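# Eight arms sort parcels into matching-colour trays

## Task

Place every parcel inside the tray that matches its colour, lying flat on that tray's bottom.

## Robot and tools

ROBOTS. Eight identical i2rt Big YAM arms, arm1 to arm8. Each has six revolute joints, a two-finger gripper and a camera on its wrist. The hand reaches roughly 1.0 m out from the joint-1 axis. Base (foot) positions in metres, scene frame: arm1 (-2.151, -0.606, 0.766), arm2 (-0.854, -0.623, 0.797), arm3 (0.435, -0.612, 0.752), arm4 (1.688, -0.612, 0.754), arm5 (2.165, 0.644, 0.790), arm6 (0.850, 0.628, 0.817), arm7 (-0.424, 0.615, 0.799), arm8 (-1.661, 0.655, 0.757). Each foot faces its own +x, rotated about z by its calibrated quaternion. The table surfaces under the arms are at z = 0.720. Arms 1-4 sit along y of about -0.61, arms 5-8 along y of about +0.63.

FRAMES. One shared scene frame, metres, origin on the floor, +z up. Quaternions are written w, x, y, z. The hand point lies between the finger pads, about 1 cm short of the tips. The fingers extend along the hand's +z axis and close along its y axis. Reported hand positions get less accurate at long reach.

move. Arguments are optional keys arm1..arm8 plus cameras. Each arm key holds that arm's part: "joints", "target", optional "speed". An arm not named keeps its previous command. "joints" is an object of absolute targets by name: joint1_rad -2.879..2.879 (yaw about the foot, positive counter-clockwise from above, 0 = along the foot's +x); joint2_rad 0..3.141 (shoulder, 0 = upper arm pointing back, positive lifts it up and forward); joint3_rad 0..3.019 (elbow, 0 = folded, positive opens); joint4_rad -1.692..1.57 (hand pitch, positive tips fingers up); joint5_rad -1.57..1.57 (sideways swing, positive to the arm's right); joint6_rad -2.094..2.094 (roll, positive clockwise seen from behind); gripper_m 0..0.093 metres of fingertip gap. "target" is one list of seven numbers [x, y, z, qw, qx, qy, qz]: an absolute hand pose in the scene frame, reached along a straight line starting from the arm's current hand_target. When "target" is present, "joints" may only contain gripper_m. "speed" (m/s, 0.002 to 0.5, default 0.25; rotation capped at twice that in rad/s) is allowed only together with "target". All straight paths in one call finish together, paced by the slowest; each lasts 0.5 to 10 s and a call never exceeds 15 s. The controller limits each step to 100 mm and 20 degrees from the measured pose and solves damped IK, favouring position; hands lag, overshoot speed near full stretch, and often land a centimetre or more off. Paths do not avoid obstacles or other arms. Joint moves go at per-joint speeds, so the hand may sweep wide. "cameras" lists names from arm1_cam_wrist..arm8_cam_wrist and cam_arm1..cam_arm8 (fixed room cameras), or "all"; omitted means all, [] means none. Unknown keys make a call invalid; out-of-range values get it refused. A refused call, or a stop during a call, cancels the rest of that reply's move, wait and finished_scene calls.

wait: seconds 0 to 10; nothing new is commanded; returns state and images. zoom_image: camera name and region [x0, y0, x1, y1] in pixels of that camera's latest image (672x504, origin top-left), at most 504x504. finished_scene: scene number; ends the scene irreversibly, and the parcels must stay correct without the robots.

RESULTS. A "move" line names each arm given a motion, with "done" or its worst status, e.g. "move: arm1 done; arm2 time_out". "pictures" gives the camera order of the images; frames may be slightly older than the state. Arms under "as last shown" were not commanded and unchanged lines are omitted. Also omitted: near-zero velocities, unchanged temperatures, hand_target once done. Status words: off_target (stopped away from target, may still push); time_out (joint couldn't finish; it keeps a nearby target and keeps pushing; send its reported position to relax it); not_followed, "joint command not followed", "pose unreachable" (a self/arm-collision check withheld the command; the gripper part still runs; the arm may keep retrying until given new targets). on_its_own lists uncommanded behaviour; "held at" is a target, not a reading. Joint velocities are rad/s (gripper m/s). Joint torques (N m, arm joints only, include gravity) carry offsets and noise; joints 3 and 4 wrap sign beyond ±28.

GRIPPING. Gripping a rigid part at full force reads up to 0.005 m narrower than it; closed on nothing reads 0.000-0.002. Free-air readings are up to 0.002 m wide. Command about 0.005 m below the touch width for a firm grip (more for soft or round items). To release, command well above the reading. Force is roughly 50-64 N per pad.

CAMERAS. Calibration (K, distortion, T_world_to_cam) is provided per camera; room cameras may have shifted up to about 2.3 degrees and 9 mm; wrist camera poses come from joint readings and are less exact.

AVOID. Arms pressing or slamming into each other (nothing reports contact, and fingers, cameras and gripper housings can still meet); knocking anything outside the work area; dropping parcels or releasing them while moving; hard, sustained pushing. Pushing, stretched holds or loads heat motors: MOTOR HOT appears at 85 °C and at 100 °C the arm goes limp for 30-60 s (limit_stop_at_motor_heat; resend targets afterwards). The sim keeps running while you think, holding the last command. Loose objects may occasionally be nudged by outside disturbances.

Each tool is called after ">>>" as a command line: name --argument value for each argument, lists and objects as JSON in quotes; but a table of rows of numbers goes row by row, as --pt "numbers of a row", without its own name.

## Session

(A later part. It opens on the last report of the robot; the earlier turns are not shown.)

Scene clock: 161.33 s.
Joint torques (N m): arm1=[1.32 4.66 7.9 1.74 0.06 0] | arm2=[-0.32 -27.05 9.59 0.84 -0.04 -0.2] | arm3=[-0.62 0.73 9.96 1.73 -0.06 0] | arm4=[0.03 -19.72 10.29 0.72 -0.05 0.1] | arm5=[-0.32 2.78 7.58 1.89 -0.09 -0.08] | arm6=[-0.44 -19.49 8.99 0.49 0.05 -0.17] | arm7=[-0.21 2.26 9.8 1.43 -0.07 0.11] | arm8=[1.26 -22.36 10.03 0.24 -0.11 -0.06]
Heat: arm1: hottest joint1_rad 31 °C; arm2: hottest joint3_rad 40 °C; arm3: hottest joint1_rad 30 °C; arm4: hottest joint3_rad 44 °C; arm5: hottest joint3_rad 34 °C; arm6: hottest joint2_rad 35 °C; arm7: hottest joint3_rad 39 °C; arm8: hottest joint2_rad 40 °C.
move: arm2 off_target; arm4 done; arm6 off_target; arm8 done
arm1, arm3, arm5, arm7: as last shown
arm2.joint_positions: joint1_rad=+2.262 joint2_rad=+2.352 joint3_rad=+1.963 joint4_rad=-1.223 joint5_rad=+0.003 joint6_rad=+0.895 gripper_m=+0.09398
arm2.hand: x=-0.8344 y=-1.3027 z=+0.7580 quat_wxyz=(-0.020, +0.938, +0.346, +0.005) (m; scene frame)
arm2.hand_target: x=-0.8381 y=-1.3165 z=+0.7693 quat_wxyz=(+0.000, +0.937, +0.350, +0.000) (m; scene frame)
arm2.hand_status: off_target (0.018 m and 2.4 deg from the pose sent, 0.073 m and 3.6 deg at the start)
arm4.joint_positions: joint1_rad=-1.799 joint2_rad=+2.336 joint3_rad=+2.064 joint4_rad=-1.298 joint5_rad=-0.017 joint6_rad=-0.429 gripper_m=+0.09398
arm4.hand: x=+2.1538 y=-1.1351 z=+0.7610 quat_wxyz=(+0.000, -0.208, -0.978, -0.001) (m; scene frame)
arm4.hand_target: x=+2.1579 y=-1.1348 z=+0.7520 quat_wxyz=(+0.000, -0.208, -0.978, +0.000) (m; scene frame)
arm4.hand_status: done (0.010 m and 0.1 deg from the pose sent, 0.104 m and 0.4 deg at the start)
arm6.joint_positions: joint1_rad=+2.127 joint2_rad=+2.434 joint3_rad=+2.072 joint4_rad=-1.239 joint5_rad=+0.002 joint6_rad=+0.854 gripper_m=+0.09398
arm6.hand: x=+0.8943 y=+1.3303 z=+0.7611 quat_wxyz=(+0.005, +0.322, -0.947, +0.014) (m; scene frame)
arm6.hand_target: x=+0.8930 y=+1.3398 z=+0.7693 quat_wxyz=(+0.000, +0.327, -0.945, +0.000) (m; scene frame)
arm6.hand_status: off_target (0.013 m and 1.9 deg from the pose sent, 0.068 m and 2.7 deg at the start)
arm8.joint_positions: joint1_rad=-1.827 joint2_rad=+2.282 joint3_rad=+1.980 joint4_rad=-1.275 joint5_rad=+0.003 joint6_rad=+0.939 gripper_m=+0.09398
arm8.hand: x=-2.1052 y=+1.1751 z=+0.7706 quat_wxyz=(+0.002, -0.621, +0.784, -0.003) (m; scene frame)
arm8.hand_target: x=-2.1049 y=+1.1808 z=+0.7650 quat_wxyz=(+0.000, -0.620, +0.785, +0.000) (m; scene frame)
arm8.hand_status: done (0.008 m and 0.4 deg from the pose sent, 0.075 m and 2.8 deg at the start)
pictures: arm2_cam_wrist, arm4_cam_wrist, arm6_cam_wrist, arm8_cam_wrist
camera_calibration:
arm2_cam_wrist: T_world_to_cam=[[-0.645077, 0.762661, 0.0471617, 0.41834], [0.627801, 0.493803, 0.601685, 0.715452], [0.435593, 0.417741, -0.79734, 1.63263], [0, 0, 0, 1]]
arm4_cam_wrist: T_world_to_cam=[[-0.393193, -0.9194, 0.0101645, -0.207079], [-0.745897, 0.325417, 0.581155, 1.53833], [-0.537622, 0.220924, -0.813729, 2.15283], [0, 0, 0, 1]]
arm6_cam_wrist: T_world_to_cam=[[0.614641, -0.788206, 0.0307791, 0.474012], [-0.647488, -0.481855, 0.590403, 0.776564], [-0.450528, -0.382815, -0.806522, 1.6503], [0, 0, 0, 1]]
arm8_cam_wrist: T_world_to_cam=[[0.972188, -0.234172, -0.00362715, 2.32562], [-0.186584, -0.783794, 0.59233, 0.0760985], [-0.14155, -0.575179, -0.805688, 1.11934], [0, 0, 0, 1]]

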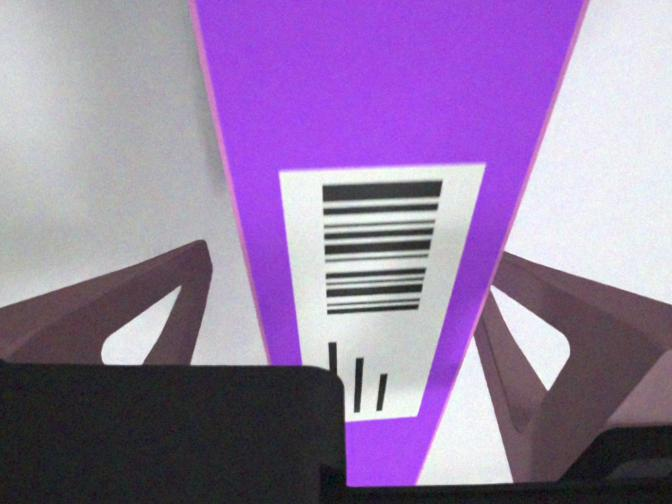

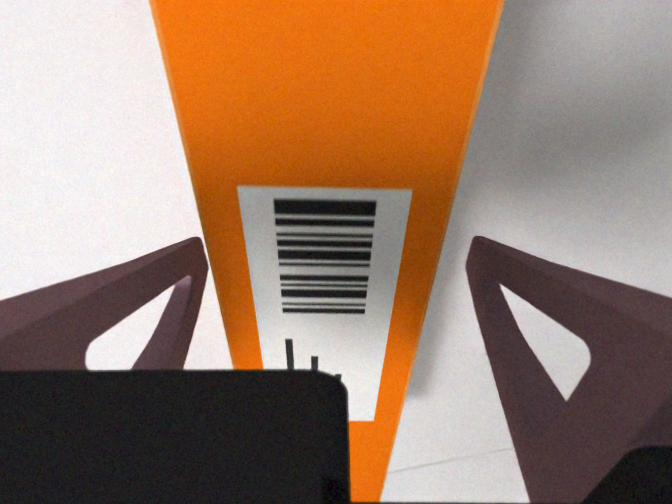

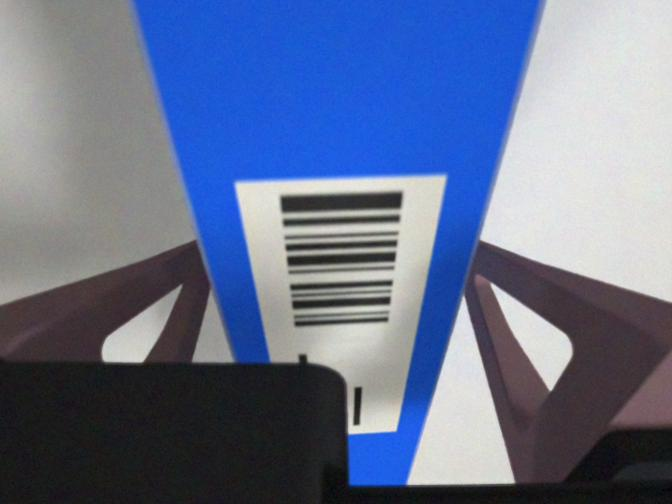

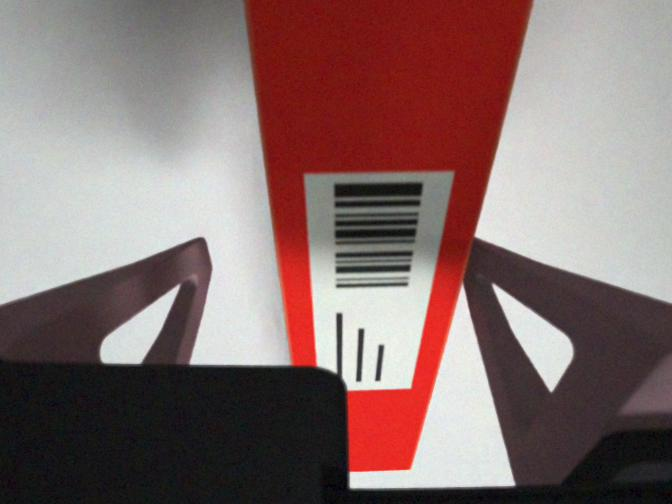

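>>> move --arm8 '{"joints":{"gripper_m":0.04}}' --arm6 '{"joints":{"gripper_m":0.04}}' --arm4 '{"joints":{"gripper_m":0.04}}' --arm2 '{"joints":{"gripper_m":0.04}}' --cameras '["arm2_cam_wrist","arm4_cam_wrist","arm6_cam_wrist","arm8_cam_wrist"]'

Scene clock: 172.47 s.
Joint torques (N m): arm1=[1.38 4.89 7.94 1.74 0.08 0.01] | arm2=[-0.32 -26.75 9.52 0.8 0 -0.19] | arm3=[-0.62 0.85 9.96 1.7 -0.08 -0.01] | arm4=[-0.03 -19.72 10.26 0.72 -0.05 0.1] | arm5=[-0.56 2.73 7.54 1.88 -0.1 -0.02] | arm6=[-0.44 -19.49 9.01 0.44 0.07 -0.16] | arm7=[-0.32 2.37 9.77 1.5 -0.07 0.11] | arm8=[1.32 -22.48 9.94 0.24 -0.11 -0.06]
move: arm2 off_target; arm4 off_target; arm6 off_target; arm8 off_target
arm1, arm3, arm5, arm7: as last shown
arm2.joint_positions: joint1_rad=+2.262 joint2_rad=+2.351 joint3_rad=+1.963 joint4_rad=-1.222 joint5_rad=+0.002 joint6_rad=+0.893 gripper_m=+0.05935
arm2.joint_status: gripper_m off_target (ended at +0.05938, target +0.04000)
arm2.hand: x=-0.8342 y=-1.3032 z=+0.7585 quat_wxyz=(-0.019, +0.938, +0.347, +0.005) (m; scene frame)
arm4.joint_positions: joint1_rad=-1.799 joint2_rad=+2.336 joint3_rad=+2.064 joint4_rad=-1.298 joint5_rad=-0.017 joint6_rad=-0.429 gripper_m=+0.05951
arm4.joint_status: gripper_m off_target (ended at +0.05954, target +0.04000)
arm4.hand: x=+2.1538 y=-1.1351 z=+0.7610 quat_wxyz=(+0.000, -0.208, -0.978, -0.001) (m; scene frame)
arm6.joint_positions: joint1_rad=+2.127 joint2_rad=+2.434 joint3_rad=+2.072 joint4_rad=-1.237 joint5_rad=+0.001 joint6_rad=+0.853 gripper_m=+0.05996
arm6.joint_status: gripper_m off_target (ended at +0.05998, target +0.04000)
arm6.hand: x=+0.8942 y=+1.3308 z=+0.7611 quat_wxyz=(+0.005, +0.322, -0.947, +0.013) (m; scene frame)
arm8.joint_positions: joint1_rad=-1.827 joint2_rad=+2.282 joint3_rad=+1.980 joint4_rad=-1.274 joint5_rad=+0.003 joint6_rad=+0.939 gripper_m=+0.05974
arm8.joint_status: gripper_m off_target (ended at +0.05977, target +0.04000)
arm8.hand: x=-2.1052 y=+1.1752 z=+0.7706 quat_wxyz=(+0.001, -0.621, +0.784, -0.003) (m; scene frame)
pictures: arm2_cam_wrist, arm4_cam_wrist, arm6_cam_wrist, arm8_cam_wrist
camera_calibration:
arm2_cam_wrist: T_world_to_cam=[[-0.645972, 0.762055, 0.0446349, 0.419215], [0.626501, 0.495843, 0.601362, 0.717092], [0.436139, 0.416426, -0.797729, 1.63217], [0, 0, 0, 1]]
arm4_cam_wrist: T_world_to_cam=[[-0.393193, -0.9194, 0.0101645, -0.207079], [-0.745897, 0.325417, 0.581155, 1.53833], [-0.537622, 0.220924, -0.813729, 2.15283], [0, 0, 0, 1]]
arm6_cam_wrist: T_world_to_cam=[[0.615545, -0.787575, 0.0288247, 0.47429], [-0.646547, -0.483731, 0.5899, 0.778775], [-0.450647, -0.381746, -0.806962, 1.64944], [0, 0, 0, 1]]
arm8_cam_wrist: T_world_to_cam=[[0.972187, -0.234172, -0.0039363, 2.32593], [-0.186437, -0.783965, 0.592149, 0.0767933], [-0.14175, -0.574946, -0.805819, 1.11877], [0, 0, 0, 1]]

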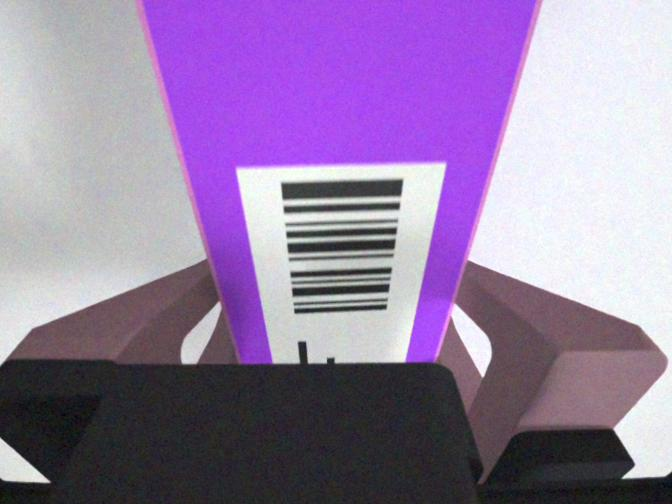

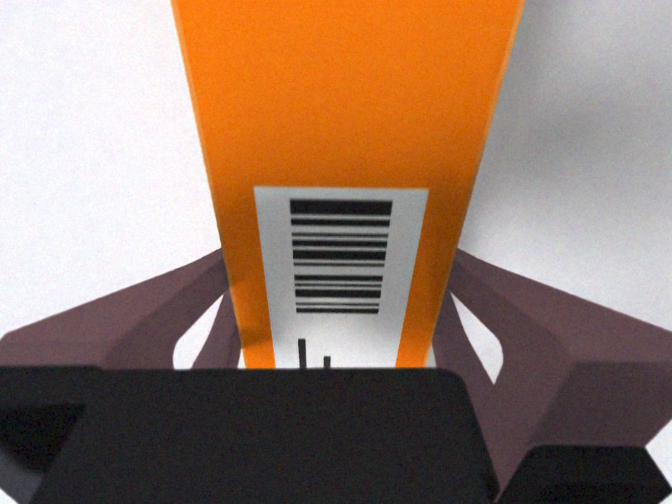

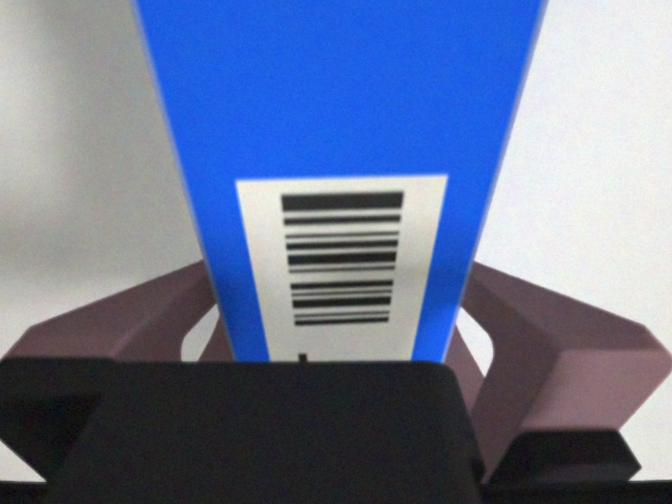

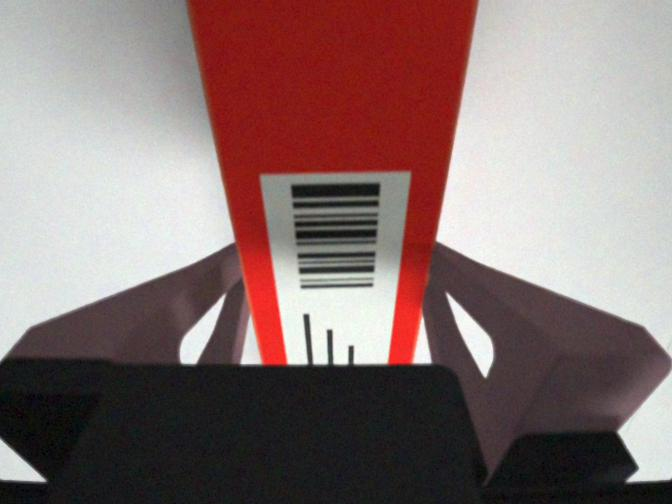

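>>> move --arm8 '{"target":[-2.09,1.14,0.95,0,-0.620,0.785,0]}' --arm6 '{"target":[0.885,1.29,0.95,0,-0.327,0.945,0]}' --arm4 '{"target":[2.13,-1.10,0.95,0,0.208,0.978,0]}' --arm2 '{"target":[-0.838,-1.26,0.95,0,0.937,0.350,0]}' --cameras '["cam_arm2","cam_arm4","cam_arm6","cam_arm8"]'

Scene clock: 180.07 s.
Joint torques (N m): arm1=[0.97 4.72 7.82 1.72 0.08 0.03] | arm2=[-0.15 -24.64 9.59 0.09 -0.02 -0.17] | arm3=[-0.44 0.85 9.99 1.68 -0.06 -0.01] | arm4=[-0.03 -19.25 15.25 -0.36 -0.06 0.09] | arm5=[-0.91 2.96 7.39 1.85 -0.1 -0.03] | arm6=[0.09 -19.02 10.56 -0.27 0.06 -0.09] | arm7=[-0.26 2.26 9.83 1.46 -0.08 0.11] | arm8=[2.37 -22.07 14.19 -0.7 -0.13 0.04]
move: arm2 off_target; arm4 off_target; arm6 off_target; arm8 off_target
arm1, arm3, arm5, arm7: as last shown
arm2.joint_positions: joint1_rad=+2.262 joint2_rad=+2.056 joint3_rad=+1.935 joint4_rad=-1.464 joint5_rad=+0.002 joint6_rad=+0.893 gripper_m=+0.05935
arm2.hand: x=-0.8356 y=-1.2569 z=+0.9387 quat_wxyz=(-0.007, +0.938, +0.347, +0.001) (m; scene frame)
arm2.hand_target: x=-0.8379 y=-1.2598 z=+0.9499 quat_wxyz=(+0.000, +0.937, +0.350, +0.000) (m; scene frame)
arm2.hand_status: off_target (0.012 m and 1.0 deg from the pose sent, 0.196 m and 2.3 deg at the start)
arm4.joint_positions: joint1_rad=-1.799 joint2_rad=+2.118 joint3_rad=+2.113 joint4_rad=-1.619 joint5_rad=-0.017 joint6_rad=-0.429 gripper_m=+0.05951
arm4.hand: x=+2.1191 y=-1.0921 z=+0.9241 quat_wxyz=(+0.021, -0.208, -0.978, -0.017) (m; scene frame)
arm4.hand_target: x=+2.1291 y=-1.0988 z=+0.9501 quat_wxyz=(-0.001, -0.208, -0.978, +0.000) (m; scene frame)
arm4.hand_status: off_target (0.029 m and 3.1 deg from the pose sent, 0.194 m and 0.1 deg at the start)
arm6.joint_positions: joint1_rad=+2.128 joint2_rad=+2.157 joint3_rad=+2.014 joint4_rad=-1.468 joint5_rad=+0.001 joint6_rad=+0.853 gripper_m=+0.05996
arm6.hand: x=+0.8908 y=+1.2832 z=+0.9253 quat_wxyz=(+0.007, +0.323, -0.946, +0.019) (m; scene frame)
arm6.hand_target: x=+0.8849 y=+1.2893 z=+0.9498 quat_wxyz=(+0.000, +0.327, -0.945, +0.000) (m; scene frame)
arm6.hand_status: off_target (0.026 m and 2.3 deg from the pose sent, 0.194 m and 1.8 deg at the start)
arm8.joint_positions: joint1_rad=-1.817 joint2_rad=+2.079 joint3_rad=+2.047 joint4_rad=-1.584 joint5_rad=+0.003 joint6_rad=+0.951 gripper_m=+0.05974
arm8.hand: x=-2.0790 y=+1.1350 z=+0.9272 quat_wxyz=(+0.003, -0.620, +0.784, -0.023) (m; scene frame)
arm8.hand_target: x=-2.0892 y=+1.1393 z=+0.9499 quat_wxyz=(+0.000, -0.620, +0.785, +0.000) (m; scene frame)
arm8.hand_status: off_target (0.026 m and 2.6 deg from the pose sent, 0.183 m and 0.4 deg at the start)
pictures: cam_arm2, cam_arm4, cam_arm6, cam_arm8

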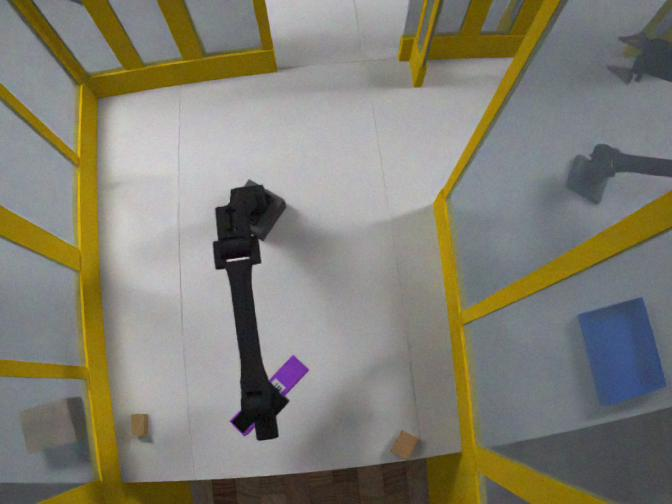

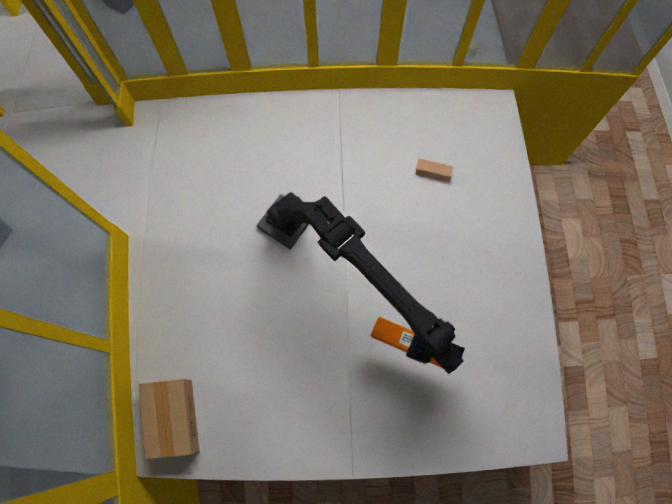

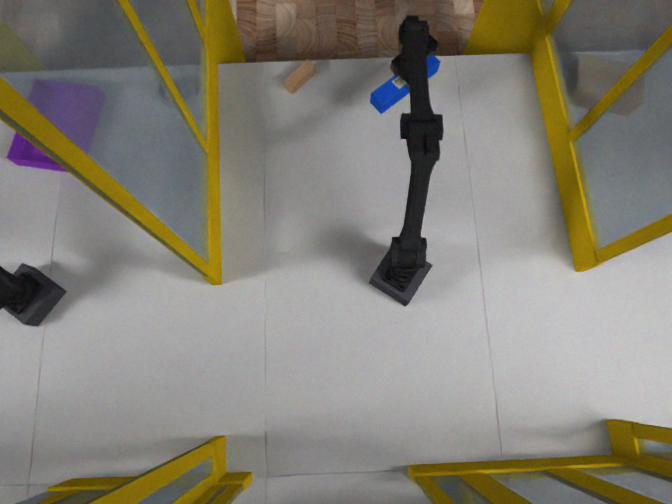

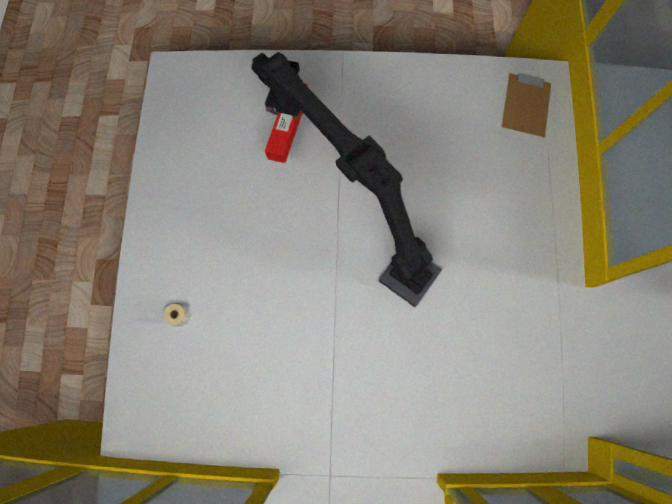

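>>> move --arm8 '{"target":[-1.910,0.942,1.05,0,-0.620,0.785,0]}' --arm6 '{"target":[0.877,1.007,1.05,0,-0.327,0.945,0]}' --arm4 '{"target":[1.932,-0.903,1.05,0,0.208,0.978,0]}' --arm2 '{"target":[-0.841,-1.003,1.05,0,0.937,0.350,0]}' --cameras '["cam_arm2","cam_arm8"]'

>>> move --arm8 '{"joints":{"joint1_rad":0.324,"joint6_rad":1.57}}' --arm6 '{"joints":{"joint1_rad":-1.33,"joint6_rad":1.57}}' --arm4 '{"joints":{"joint1_rad":1.887,"joint6_rad":-1.57}}' --arm2 '{"joints":{"joint1_rad":-1.36,"joint6_rad":1.57}}' --cameras '["cam_arm2","cam_arm4","cam_arm6","cam_arm8"]'

Scene clock: 236.50 s.
Joint torques (N m): arm1=[1.38 4.66 7.92 1.7 0.11 0.01] | arm2=[0.62 -11.58 8.06 0.1 -0.02 -0.08] | arm3=[-0.67 0.67 9.96 1.68 -0.06 0] | arm4=[-1.67 -8.41 9.8 -0.21 -0.06 -0.03] | arm5=[-0.97 2.9 7.35 1.72 -0.1 -0.05] | arm6=[-1.2 -8.41 8.65 -0.2 0.07 -0.17] | arm7=[-0.32 2.2 9.83 1.5 -0.07 0.12] | arm8=[1.49 -9.76 9.28 -0.53 -0.12 -0.05]
Heat: arm1: hottest joint3_rad 32 °C; arm2: hottest joint3_rad 38 °C; arm3: hottest joint1_rad 30 °C; arm4: hottest joint3_rad 51 °C; arm5: hottest joint3_rad 35 °C; arm6: hottest joint3_rad 37 °C; arm7: hottest joint3_rad 40 °C; arm8: hottest joint2_rad 43 °C.
move: arm2 done; arm4 done; arm6 done; arm8 done
arm1, arm3, arm5, arm7: as last shown
arm2.joint_positions: joint1_rad=+2.262 joint2_rad=+1.332 joint3_rad=+1.293 joint4_rad=-1.518 joint5_rad=+0.002 joint6_rad=+0.893 gripper_m=+0.05935
arm2.hand: x=-0.8432 y=-1.0064 z=+1.0505 quat_wxyz=(+0.006, +0.938, +0.347, -0.003) (m; scene frame)
arm2.hand_target: x=-0.8409 y=-1.0030 z=+1.0501 quat_wxyz=(+0.000, +0.937, +0.350, +0.000) (m; scene frame)
arm2.hand_status: done (0.004 m and 0.8 deg from the pose sent, 0.277 m and 0.9 deg at the start)
arm4.joint_positions: joint1_rad=-1.826 joint2_rad=+1.336 joint3_rad=+1.413 joint4_rad=-1.632 joint5_rad=-0.017 joint6_rad=-0.463 gripper_m=+0.05951
arm4.hand: x=+1.9398 y=-0.9019 z=+1.0520 quat_wxyz=(-0.007, -0.204, -0.979, +0.004) (m; scene frame)
arm4.hand_target: x=+1.9321 y=-0.9029 z=+1.0500 quat_wxyz=(+0.000, -0.208, -0.978, +0.000) (m; scene frame)
arm4.hand_status: done (0.008 m and 1.0 deg from the pose sent, 0.294 m and 3.1 deg at the start)
arm6.joint_positions: joint1_rad=+2.128 joint2_rad=+1.348 joint3_rad=+1.237 joint4_rad=-1.467 joint5_rad=+0.001 joint6_rad=+0.845 gripper_m=+0.05996
arm6.hand: x=+0.8742 y=+1.0096 z=+1.0437 quat_wxyz=(+0.001, +0.326, -0.945, +0.004) (m; scene frame)
arm6.hand_target: x=+0.8769 y=+1.0069 z=+1.0498 quat_wxyz=(+0.000, +0.327, -0.945, +0.000) (m; scene frame)
arm6.hand_status: done (0.007 m and 0.5 deg from the pose sent, 0.303 m and 2.3 deg at the start)
arm8.joint_positions: joint1_rad=-1.817 joint2_rad=+1.334 joint3_rad=+1.399 joint4_rad=-1.623 joint5_rad=+0.003 joint6_rad=+0.951 gripper_m=+0.05974
arm8.hand: x=-1.9126 y=+0.9448 z=+1.0506 quat_wxyz=(+0.001, -0.620, +0.784, +0.006) (m; scene frame)
arm8.hand_target: x=-1.9100 y=+0.9421 z=+1.0500 quat_wxyz=(+0.000, -0.620, +0.785, +0.000) (m; scene frame)
arm8.hand_status: done (0.004 m and 0.7 deg from the pose sent, 0.284 m and 2.6 deg at the start)
pictures: cam_arm2, cam_arm8

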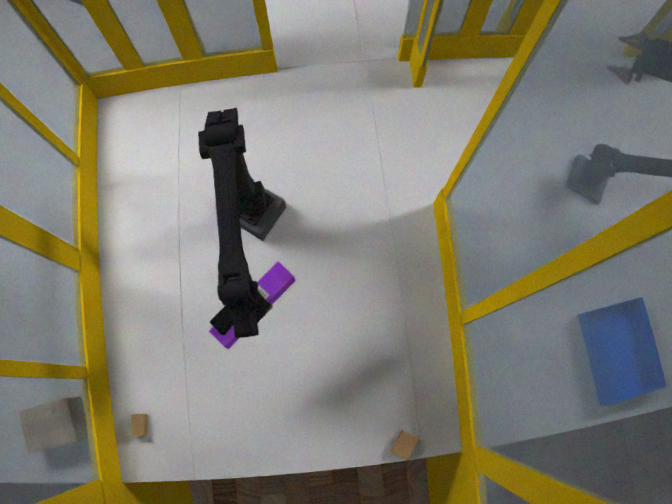

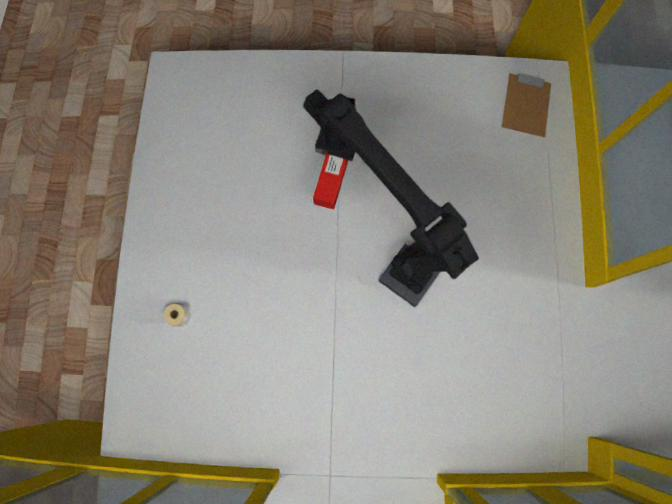

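Scene clock: 239.90 s.
Joint torques (N m): arm1=[1.49 4.66 7.87 1.76 0.11 0.03] | arm2=[0.5 -11.52 8.02 0.06 0.03 0.08] | arm3=[-0.62 0.85 9.99 1.7 -0.06 -0.01] | arm4=[-0.5 -8.23 9.73 -0.28 -0.12 -0.03] | arm5=[-0.67 2.67 7.42 1.83 -0.07 -0.04] | arm6=[0.09 -8.29 8.59 -0.24 0.07 0] | arm7=[-0.32 2.2 9.78 1.46 -0.07 0.11] | arm8=[1.73 -9.64 9.26 -0.61 0.07 0.03]
move: arm2 done; arm4 done; arm6 done; arm8 done
arm1.joint_positions: joint1_rad=-0.028 joint2_rad=+0.521 joint3_rad=+1.431 joint4_rad=-1.508 joint5_rad=+0.032 joint6_rad=-0.133 gripper_m=+0.09396
arm1.hand: x=-2.0073 y=-0.6778 z=+1.3083 quat_wxyz=(-0.446, -0.145, -0.870, +0.152) (m; scene frame)
arm2.joint_positions: joint1_rad=-1.364 joint2_rad=+1.332 joint3_rad=+1.293 joint4_rad=-1.518 joint5_rad=+0.001 joint6_rad=+1.556 gripper_m=+0.05944
arm2.joint_status: all done
arm2.hand: x=-0.6855 y=-0.2789 z=+1.0512 quat_wxyz=(-0.002, -0.217, -0.976, -0.007) (m; scene frame)
arm3.joint_positions: joint1_rad=+0.084 joint2_rad=+0.623 joint3_rad=+1.443 joint4_rad=-1.225 joint5_rad=+0.214 joint6_rad=-0.288 gripper_m=+0.09396
arm3.hand: x=+0.2458 y=-0.4641 z=+1.3420 quat_wxyz=(-0.302, +0.818, -0.155, -0.465) (m; scene frame)
arm4.joint_positions: joint1_rad=+1.894 joint2_rad=+1.336 joint3_rad=+1.413 joint4_rad=-1.632 joint5_rad=-0.017 joint6_rad=-1.562 gripper_m=+0.05976
arm4.joint_status: all done
arm4.hand: x=+1.3228 y=-0.4988 z=+1.0553 quat_wxyz=(-0.001, +0.806, +0.592, -0.019) (m; scene frame)
arm5.joint_positions: joint1_rad=-0.422 joint2_rad=+0.625 joint3_rad=+1.427 joint4_rad=-1.371 joint5_rad=+0.120 joint6_rad=-0.097 gripper_m=+0.09396
arm5.hand: x=+2.0004 y=+0.7998 z=+1.3402 quat_wxyz=(-0.234, +0.830, -0.279, -0.422) (m; scene frame)
arm6.joint_positions: joint1_rad=-1.339 joint2_rad=+1.348 joint3_rad=+1.237 joint4_rad=-1.467 joint5_rad=+0.002 joint6_rad=+1.562 gripper_m=+0.06010
arm6.joint_status: all done
arm6.hand: x=+0.7060 y=+0.2746 z=+1.0437 quat_wxyz=(+0.004, -0.982, +0.187, +0.000) (m; scene frame)
arm7.joint_positions: joint1_rad=-0.146 joint2_rad=+0.496 joint3_rad=+1.379 joint4_rad=-1.460 joint5_rad=-0.022 joint6_rad=+0.046 gripper_m=+0.09396
arm7.hand: x=-0.3012 y=+0.4957 z=+1.3304 quat_wxyz=(-0.447, -0.351, -0.807, +0.162) (m; scene frame)
arm8.joint_positions: joint1_rad=+0.329 joint2_rad=+1.334 joint3_rad=+1.399 joint4_rad=-1.623 joint5_rad=-0.001 joint6_rad=+1.562 gripper_m=+0.05973
arm8.joint_status: all done
arm8.hand: x=-1.7660 y=+0.2868 z=+1.0512 quat_wxyz=(-0.007, -0.991, +0.133, +0.000) (m; scene frame)
pictures: cam_arm2, cam_arm4, cam_arm6, cam_arm8

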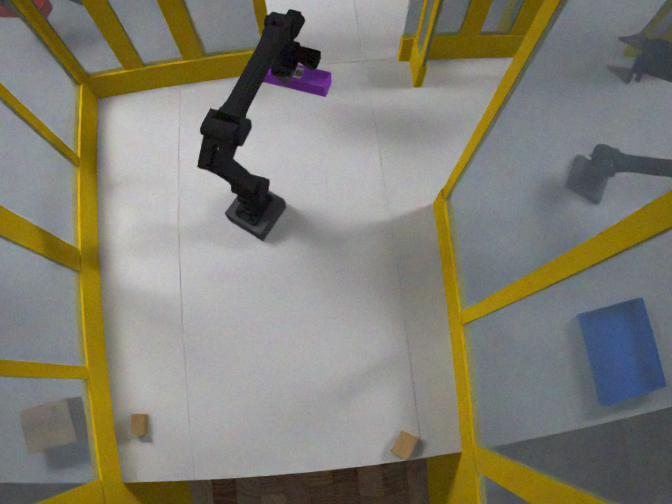

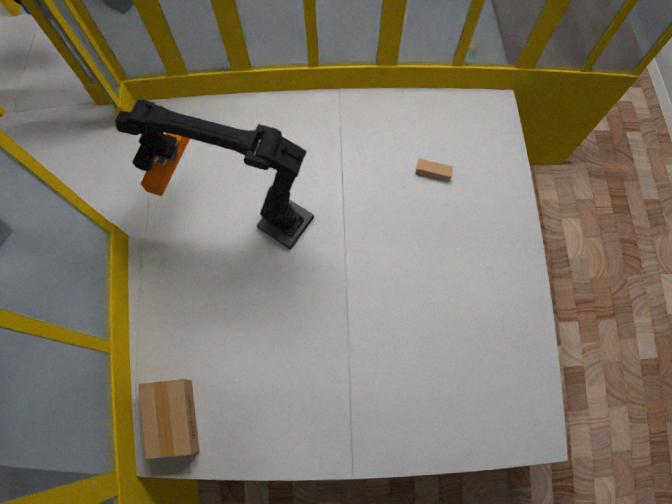

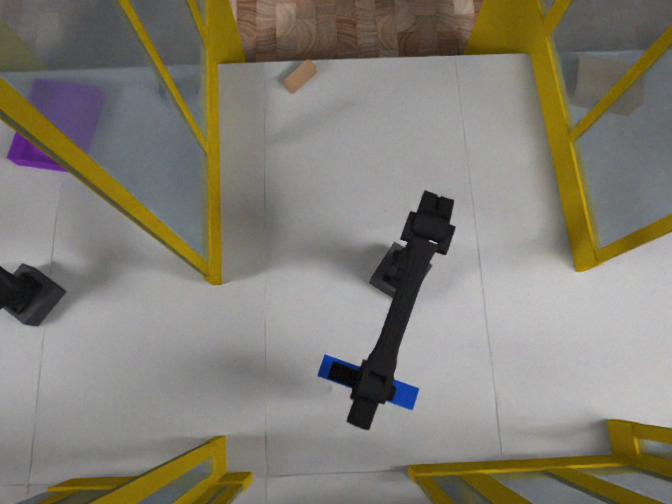

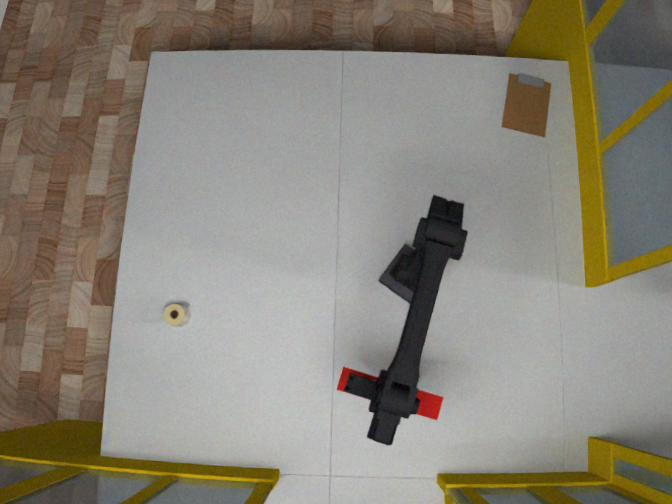

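>>> move --arm8 '{"target":[-1.85,0.0,0.87,0,0.707,0.707,0]}' --arm6 '{"target":[0.60,0.0,0.87,0,0.707,0.707,0]}' --arm4 '{"target":[1.08,-0.42,0.87,0,1,0,0]}' --arm2 '{"target":[-0.55,0.0,0.87,0,-0.707,0.707,0]}' --cameras '["cam_arm2","cam_arm4","cam_arm6","cam_arm8"]'

Scene clock: 258.37 s.
Joint torques (N m): arm1=[1.55 4.84 7.94 1.73 0.1 0.02] | arm2=[0.26 -25 12.12 -0.05 -0.12 -0.22] | arm3=[-0.56 0.73 10 1.68 -0.06 -0.01] | arm4=[0.03 -16.32 15.09 0.06 -0.01 0.13] | arm5=[-0.38 3.14 7.41 1.77 -0.12 -0.07] | arm6=[-0.03 -16.73 12.67 -0.21 -0.07 -0.17] | arm7=[-0.32 2.14 9.83 1.47 -0.07 0.11] | arm8=[1.73 -20.95 14.35 -0.62 -0.17 -0.11]
move: arm2 off_target; arm4 off_target; arm6 off_target; arm8 off_target
arm1, arm3, arm5, arm7: as last shown
arm2.joint_positions: joint1_rad=-1.364 joint2_rad=+2.248 joint3_rad=+2.047 joint4_rad=-1.399 joint5_rad=+0.003 joint6_rad=-0.438 gripper_m=+0.05942
arm2.hand: x=-0.5557 y=-0.0129 z=+0.8587 quat_wxyz=(+0.013, +0.701, -0.713, +0.006) (m; scene frame)
arm2.hand_target: x=-0.5503 y=-0.0006 z=+0.8703 quat_wxyz=(-0.001, +0.707, -0.707, +0.000) (m; scene frame)
arm2.hand_status: off_target (0.018 m and 1.9 deg from the pose sent, 0.359 m and 115.1 deg at the start)
arm4.joint_positions: joint1_rad=+1.894 joint2_rad=+2.052 joint3_rad=+1.820 joint4_rad=-1.385 joint5_rad=+0.010 joint6_rad=-0.308 gripper_m=+0.05971
arm4.hand: x=+1.0988 y=-0.4283 z=+0.8603 quat_wxyz=(+0.007, +1.000, +0.006, +0.018) (m; scene frame)
arm4.hand_target: x=+1.0812 y=-0.4202 z=+0.8703 quat_wxyz=(+0.000, +1.000, +0.000, -0.001) (m; scene frame)
arm4.hand_status: off_target (0.023 m and 2.3 deg from the pose sent, 0.315 m and 72.6 deg at the start)
arm6.joint_positions: joint1_rad=-1.339 joint2_rad=+2.208 joint3_rad=+1.916 joint4_rad=-1.315 joint5_rad=+0.002 joint6_rad=-0.369 gripper_m=+0.06006
arm6.hand: x=+0.6020 y=+0.0184 z=+0.8558 quat_wxyz=(+0.008, -0.713, -0.701, -0.016) (m; scene frame)
arm6.hand_target: x=+0.6004 y=+0.0011 z=+0.8703 quat_wxyz=(+0.000, -0.707, -0.707, +0.001) (m; scene frame)
arm6.hand_status: off_target (0.023 m and 2.3 deg from the pose sent, 0.342 m and 111.6 deg at the start)
arm8.joint_positions: joint1_rad=+0.329 joint2_rad=+2.183 joint3_rad=+2.055 joint4_rad=-1.463 joint5_rad=+0.002 joint6_rad=-0.271 gripper_m=+0.05972
arm8.hand: x=-1.8445 y=+0.0120 z=+0.8650 quat_wxyz=(+0.005, -0.709, -0.705, -0.008) (m; scene frame)
arm8.hand_target: x=-1.8499 y=+0.0006 z=+0.8701 quat_wxyz=(+0.000, -0.707, -0.707, +0.001) (m; scene frame)
arm8.hand_status: off_target (0.014 m and 1.1 deg from the pose sent, 0.350 m and 105.3 deg at the start)
pictures: cam_arm2, cam_arm4, cam_arm6, cam_arm8

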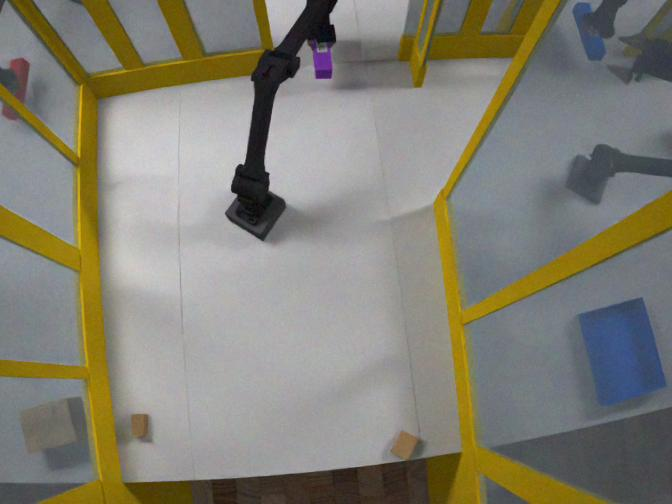

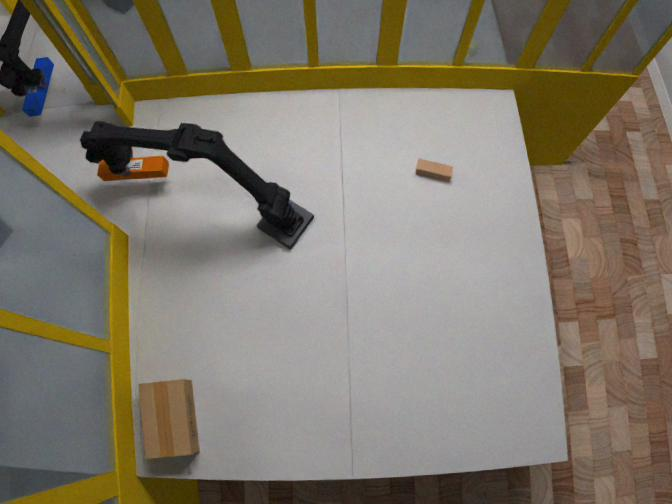

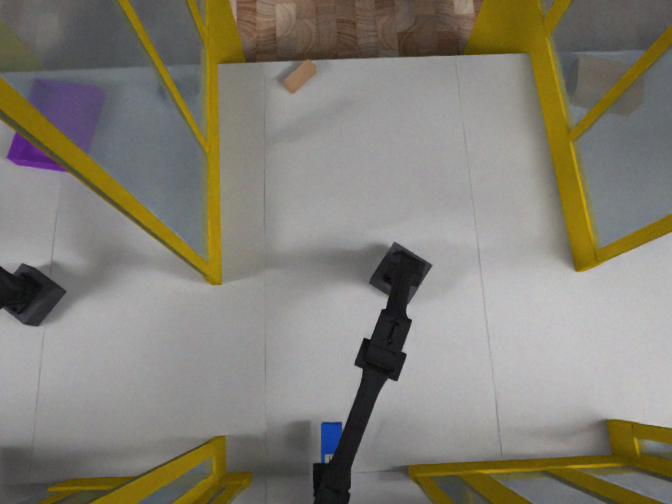

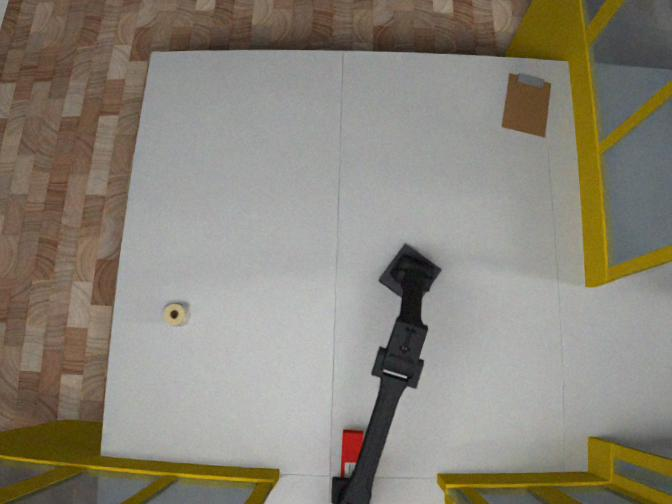

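>>> move --arm8 '{"target":[-1.85,0.0,0.767,0,0.707,0.707,0],"speed":0.1}' --arm6 '{"target":[0.60,0.0,0.771,0,0.707,0.707,0],"speed":0.1}' --arm4 '{"target":[1.08,-0.42,0.756,0,1,0,0],"speed":0.1}' --arm2 '{"target":[-0.55,0.0,0.771,0,-0.707,0.707,0],"speed":0.1}' --cameras '["cam_arm1","cam_arm7","cam_arm3"]'

Scene clock: 267.90 s.
Joint torques (N m): arm1=[1.55 4.72 7.84 1.61 0.11 0.02] | arm2=[0.26 -25.93 7.64 0.95 -0.13 -0.21] | arm3=[-0.56 0.79 10 1.69 -0.07 -0.01] | arm4=[-0.15 -17.26 9.25 0.76 -0.01 0.1] | arm5=[-1.2 3.14 7.36 1.78 -0.09 -0.04] | arm6=[-0.09 -17.61 8.03 0.58 -0.07 -0.19] | arm7=[-0.26 2.2 9.8 1.48 -0.08 0.11] | arm8=[1.49 -21.54 9.17 0.25 -0.2 -0.11]
move: arm2 done; arm4 off_target; arm6 done; arm8 off_target
arm1, arm3, arm5, arm7: as last shown
arm2.joint_positions: joint1_rad=-1.364 joint2_rad=+2.339 joint3_rad=+1.988 joint4_rad=-1.226 joint5_rad=+0.003 joint6_rad=-0.438 gripper_m=+0.05942
arm2.hand: x=-0.5505 y=-0.0021 z=+0.7763 quat_wxyz=(+0.002, +0.702, -0.712, +0.002) (m; scene frame)
arm2.hand_target: x=-0.5501 y=+0.0000 z=+0.7710 quat_wxyz=(+0.000, +0.707, -0.707, +0.000) (m; scene frame)
arm2.hand_status: done (0.006 m and 0.9 deg from the pose sent, 0.089 m and 1.9 deg at the start)
arm4.joint_positions: joint1_rad=+1.894 joint2_rad=+2.156 joint3_rad=+1.742 joint4_rad=-1.156 joint5_rad=+0.011 joint6_rad=-0.308 gripper_m=+0.05971
arm4.hand: x=+1.0789 y=-0.4234 z=+0.7681 quat_wxyz=(+0.000, +1.000, +0.006, -0.004) (m; scene frame)
arm4.hand_target: x=+1.0802 y=-0.4200 z=+0.7562 quat_wxyz=(+0.000, +1.000, +0.000, +0.000) (m; scene frame)
arm4.hand_status: off_target (0.013 m and 0.8 deg from the pose sent, 0.106 m and 2.3 deg at the start)
arm6.joint_positions: joint1_rad=-1.339 joint2_rad=+2.317 joint3_rad=+1.881 joint4_rad=-1.147 joint5_rad=+0.002 joint6_rad=-0.369 gripper_m=+0.06006
arm6.hand: x=+0.5971 y=+0.0061 z=+0.7722 quat_wxyz=(+0.003, -0.713, -0.701, -0.006) (m; scene frame)
arm6.hand_target: x=+0.6000 y=+0.0001 z=+0.7712 quat_wxyz=(+0.000, -0.707, -0.707, +0.000) (m; scene frame)
arm6.hand_status: done (0.007 m and 1.2 deg from the pose sent, 0.087 m and 2.3 deg at the start)
arm8.joint_positions: joint1_rad=+0.329 joint2_rad=+2.256 joint3_rad=+1.959 joint4_rad=-1.264 joint5_rad=+0.002 joint6_rad=-0.272 gripper_m=+0.05972
arm8.hand: x=-1.8480 y=-0.0002 z=+0.7811 quat_wxyz=(-0.002, -0.709, -0.705, +0.005) (m; scene frame)
arm8.hand_target: x=-1.8499 y=+0.0003 z=+0.7671 quat_wxyz=(+0.000, -0.707, -0.707, +0.000) (m; scene frame)
arm8.hand_status: off_target (0.014 m and 0.7 deg from the pose sent, 0.099 m and 1.1 deg at the start)
pictures: cam_arm1, cam_arm3, cam_arm7

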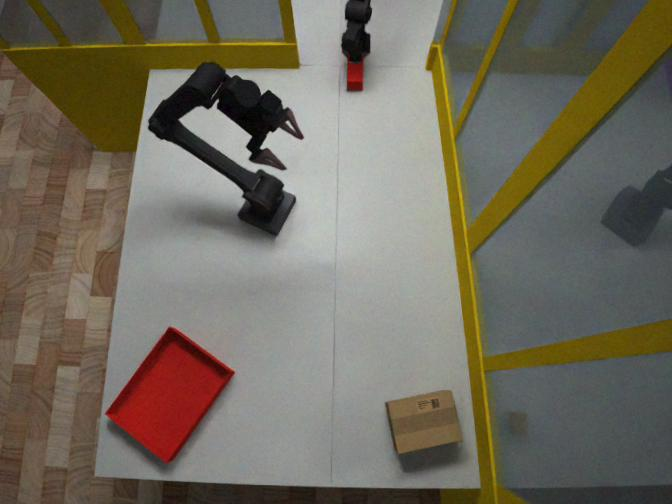

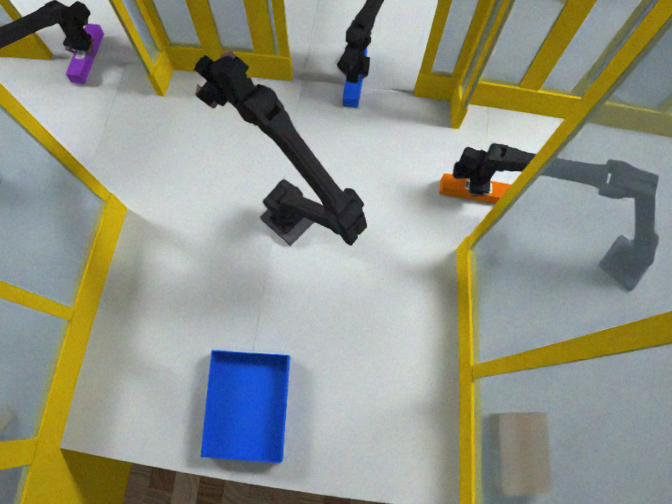

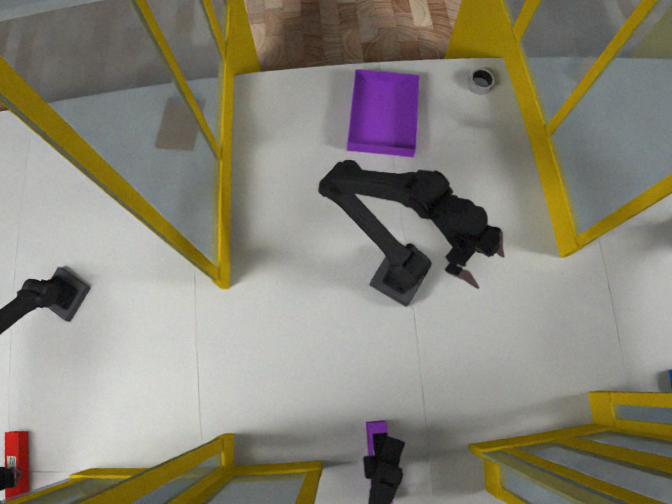

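>>> move --arm8 '{"target":[-1.85,0.0,0.751,0,0.707,0.707,0],"speed":0.05}' --arm6 '{"target":[0.60,0.0,0.751,0,0.707,0.707,0],"speed":0.05}' --arm4 '{"target":[1.08,-0.42,0.745,0,1,0,0],"speed":0.05}' --arm2 '{"target":[-0.55,0.0,0.750,0,-0.707,0.707,0],"speed":0.05}' --cameras '[]'

Scene clock: 276.40 s.
Joint torques (N m): arm1=[1.49 4.89 7.77 1.63 0.08 0] | arm2=[0.26 -25.35 7.45 1.06 -0.2 -0.2] | arm3=[-0.5 0.85 9.98 1.68 -0.06 -0.01] | arm4=[-0.21 -16.79 8.88 0.81 -0.02 0.1] | arm5=[-0.56 3.19 7.41 1.78 -0.09 -0.08] | arm6=[-0.15 -16.91 7.6 0.55 -0.04 -0.18] | arm7=[-0.32 2.37 9.76 1.48 -0.09 0.11] | arm8=[1.67 -21.13 8.79 0.36 -0.18 -0.09]
Heat: arm1: hottest joint3_rad 32 °C; arm2: hottest joint2_rad 38 °C; arm3: hottest joint1_rad 30 °C; arm4: hottest joint3_rad 46 °C; arm5: hottest joint3_rad 35 °C; arm6: hottest joint2_rad 36 °C; arm7: hottest joint3_rad 40 °C; arm8: hottest joint2_rad 39 °C.
move: arm2 off_target; arm4 off_target; arm6 off_target; arm8 off_target
arm1, arm3, arm5, arm7: as last shown
arm2.joint_positions: joint1_rad=-1.364 joint2_rad=+2.355 joint3_rad=+1.977 joint4_rad=-1.190 joint5_rad=+0.005 joint6_rad=-0.439 gripper_m=+0.05942
arm2.hand: x=-0.5495 y=-0.0007 z=+0.7615 quat_wxyz=(-0.002, +0.702, -0.712, +0.001) (m; scene frame)
arm2.hand_target: x=-0.5502 y=-0.0002 z=+0.7501 quat_wxyz=(+0.000, +0.707, -0.707, +0.000) (m; scene frame)
arm2.hand_status: off_target (0.012 m and 0.9 deg from the pose sent, 0.026 m and 0.9 deg at the start)
arm4.joint_positions: joint1_rad=+1.894 joint2_rad=+2.161 joint3_rad=+1.736 joint4_rad=-1.136 joint5_rad=+0.011 joint6_rad=-0.308 gripper_m=+0.05971
arm4.hand: x=+1.0768 y=-0.4228 z=+0.7629 quat_wxyz=(-0.002, +1.000, +0.006, -0.009) (m; scene frame)
arm4.hand_target: x=+1.0805 y=-0.4201 z=+0.7453 quat_wxyz=(+0.000, +1.000, +0.000, +0.000) (m; scene frame)
arm4.hand_status: off_target (0.018 m and 1.2 deg from the pose sent, 0.023 m and 0.8 deg at the start)
arm6.joint_positions: joint1_rad=-1.339 joint2_rad=+2.332 joint3_rad=+1.876 joint4_rad=-1.112 joint5_rad=+0.001 joint6_rad=-0.369 gripper_m=+0.06006
arm6.hand: x=+0.5957 y=+0.0024 z=+0.7608 quat_wxyz=(+0.000, -0.713, -0.701, +0.002) (m; scene frame)
arm6.hand_target: x=+0.6000 y=+0.0002 z=+0.7511 quat_wxyz=(+0.000, -0.707, -0.707, +0.000) (m; scene frame)
arm6.hand_status: off_target (0.011 m and 0.9 deg from the pose sent, 0.022 m and 1.2 deg at the start)
arm8.joint_positions: joint1_rad=+0.329 joint2_rad=+2.264 joint3_rad=+1.946 joint4_rad=-1.235 joint5_rad=+0.002 joint6_rad=-0.272 gripper_m=+0.05972
arm8.hand: x=-1.8484 y=-0.0017 z=+0.7714 quat_wxyz=(-0.004, -0.709, -0.706, +0.009) (m; scene frame)
arm8.hand_target: x=-1.8498 y=+0.0006 z=+0.7513 quat_wxyz=(+0.000, -0.707, -0.707, +0.000) (m; scene frame)
arm8.hand_status: off_target (0.021 m and 1.1 deg from the pose sent, 0.030 m and 0.7 deg at the start)
pictures: none


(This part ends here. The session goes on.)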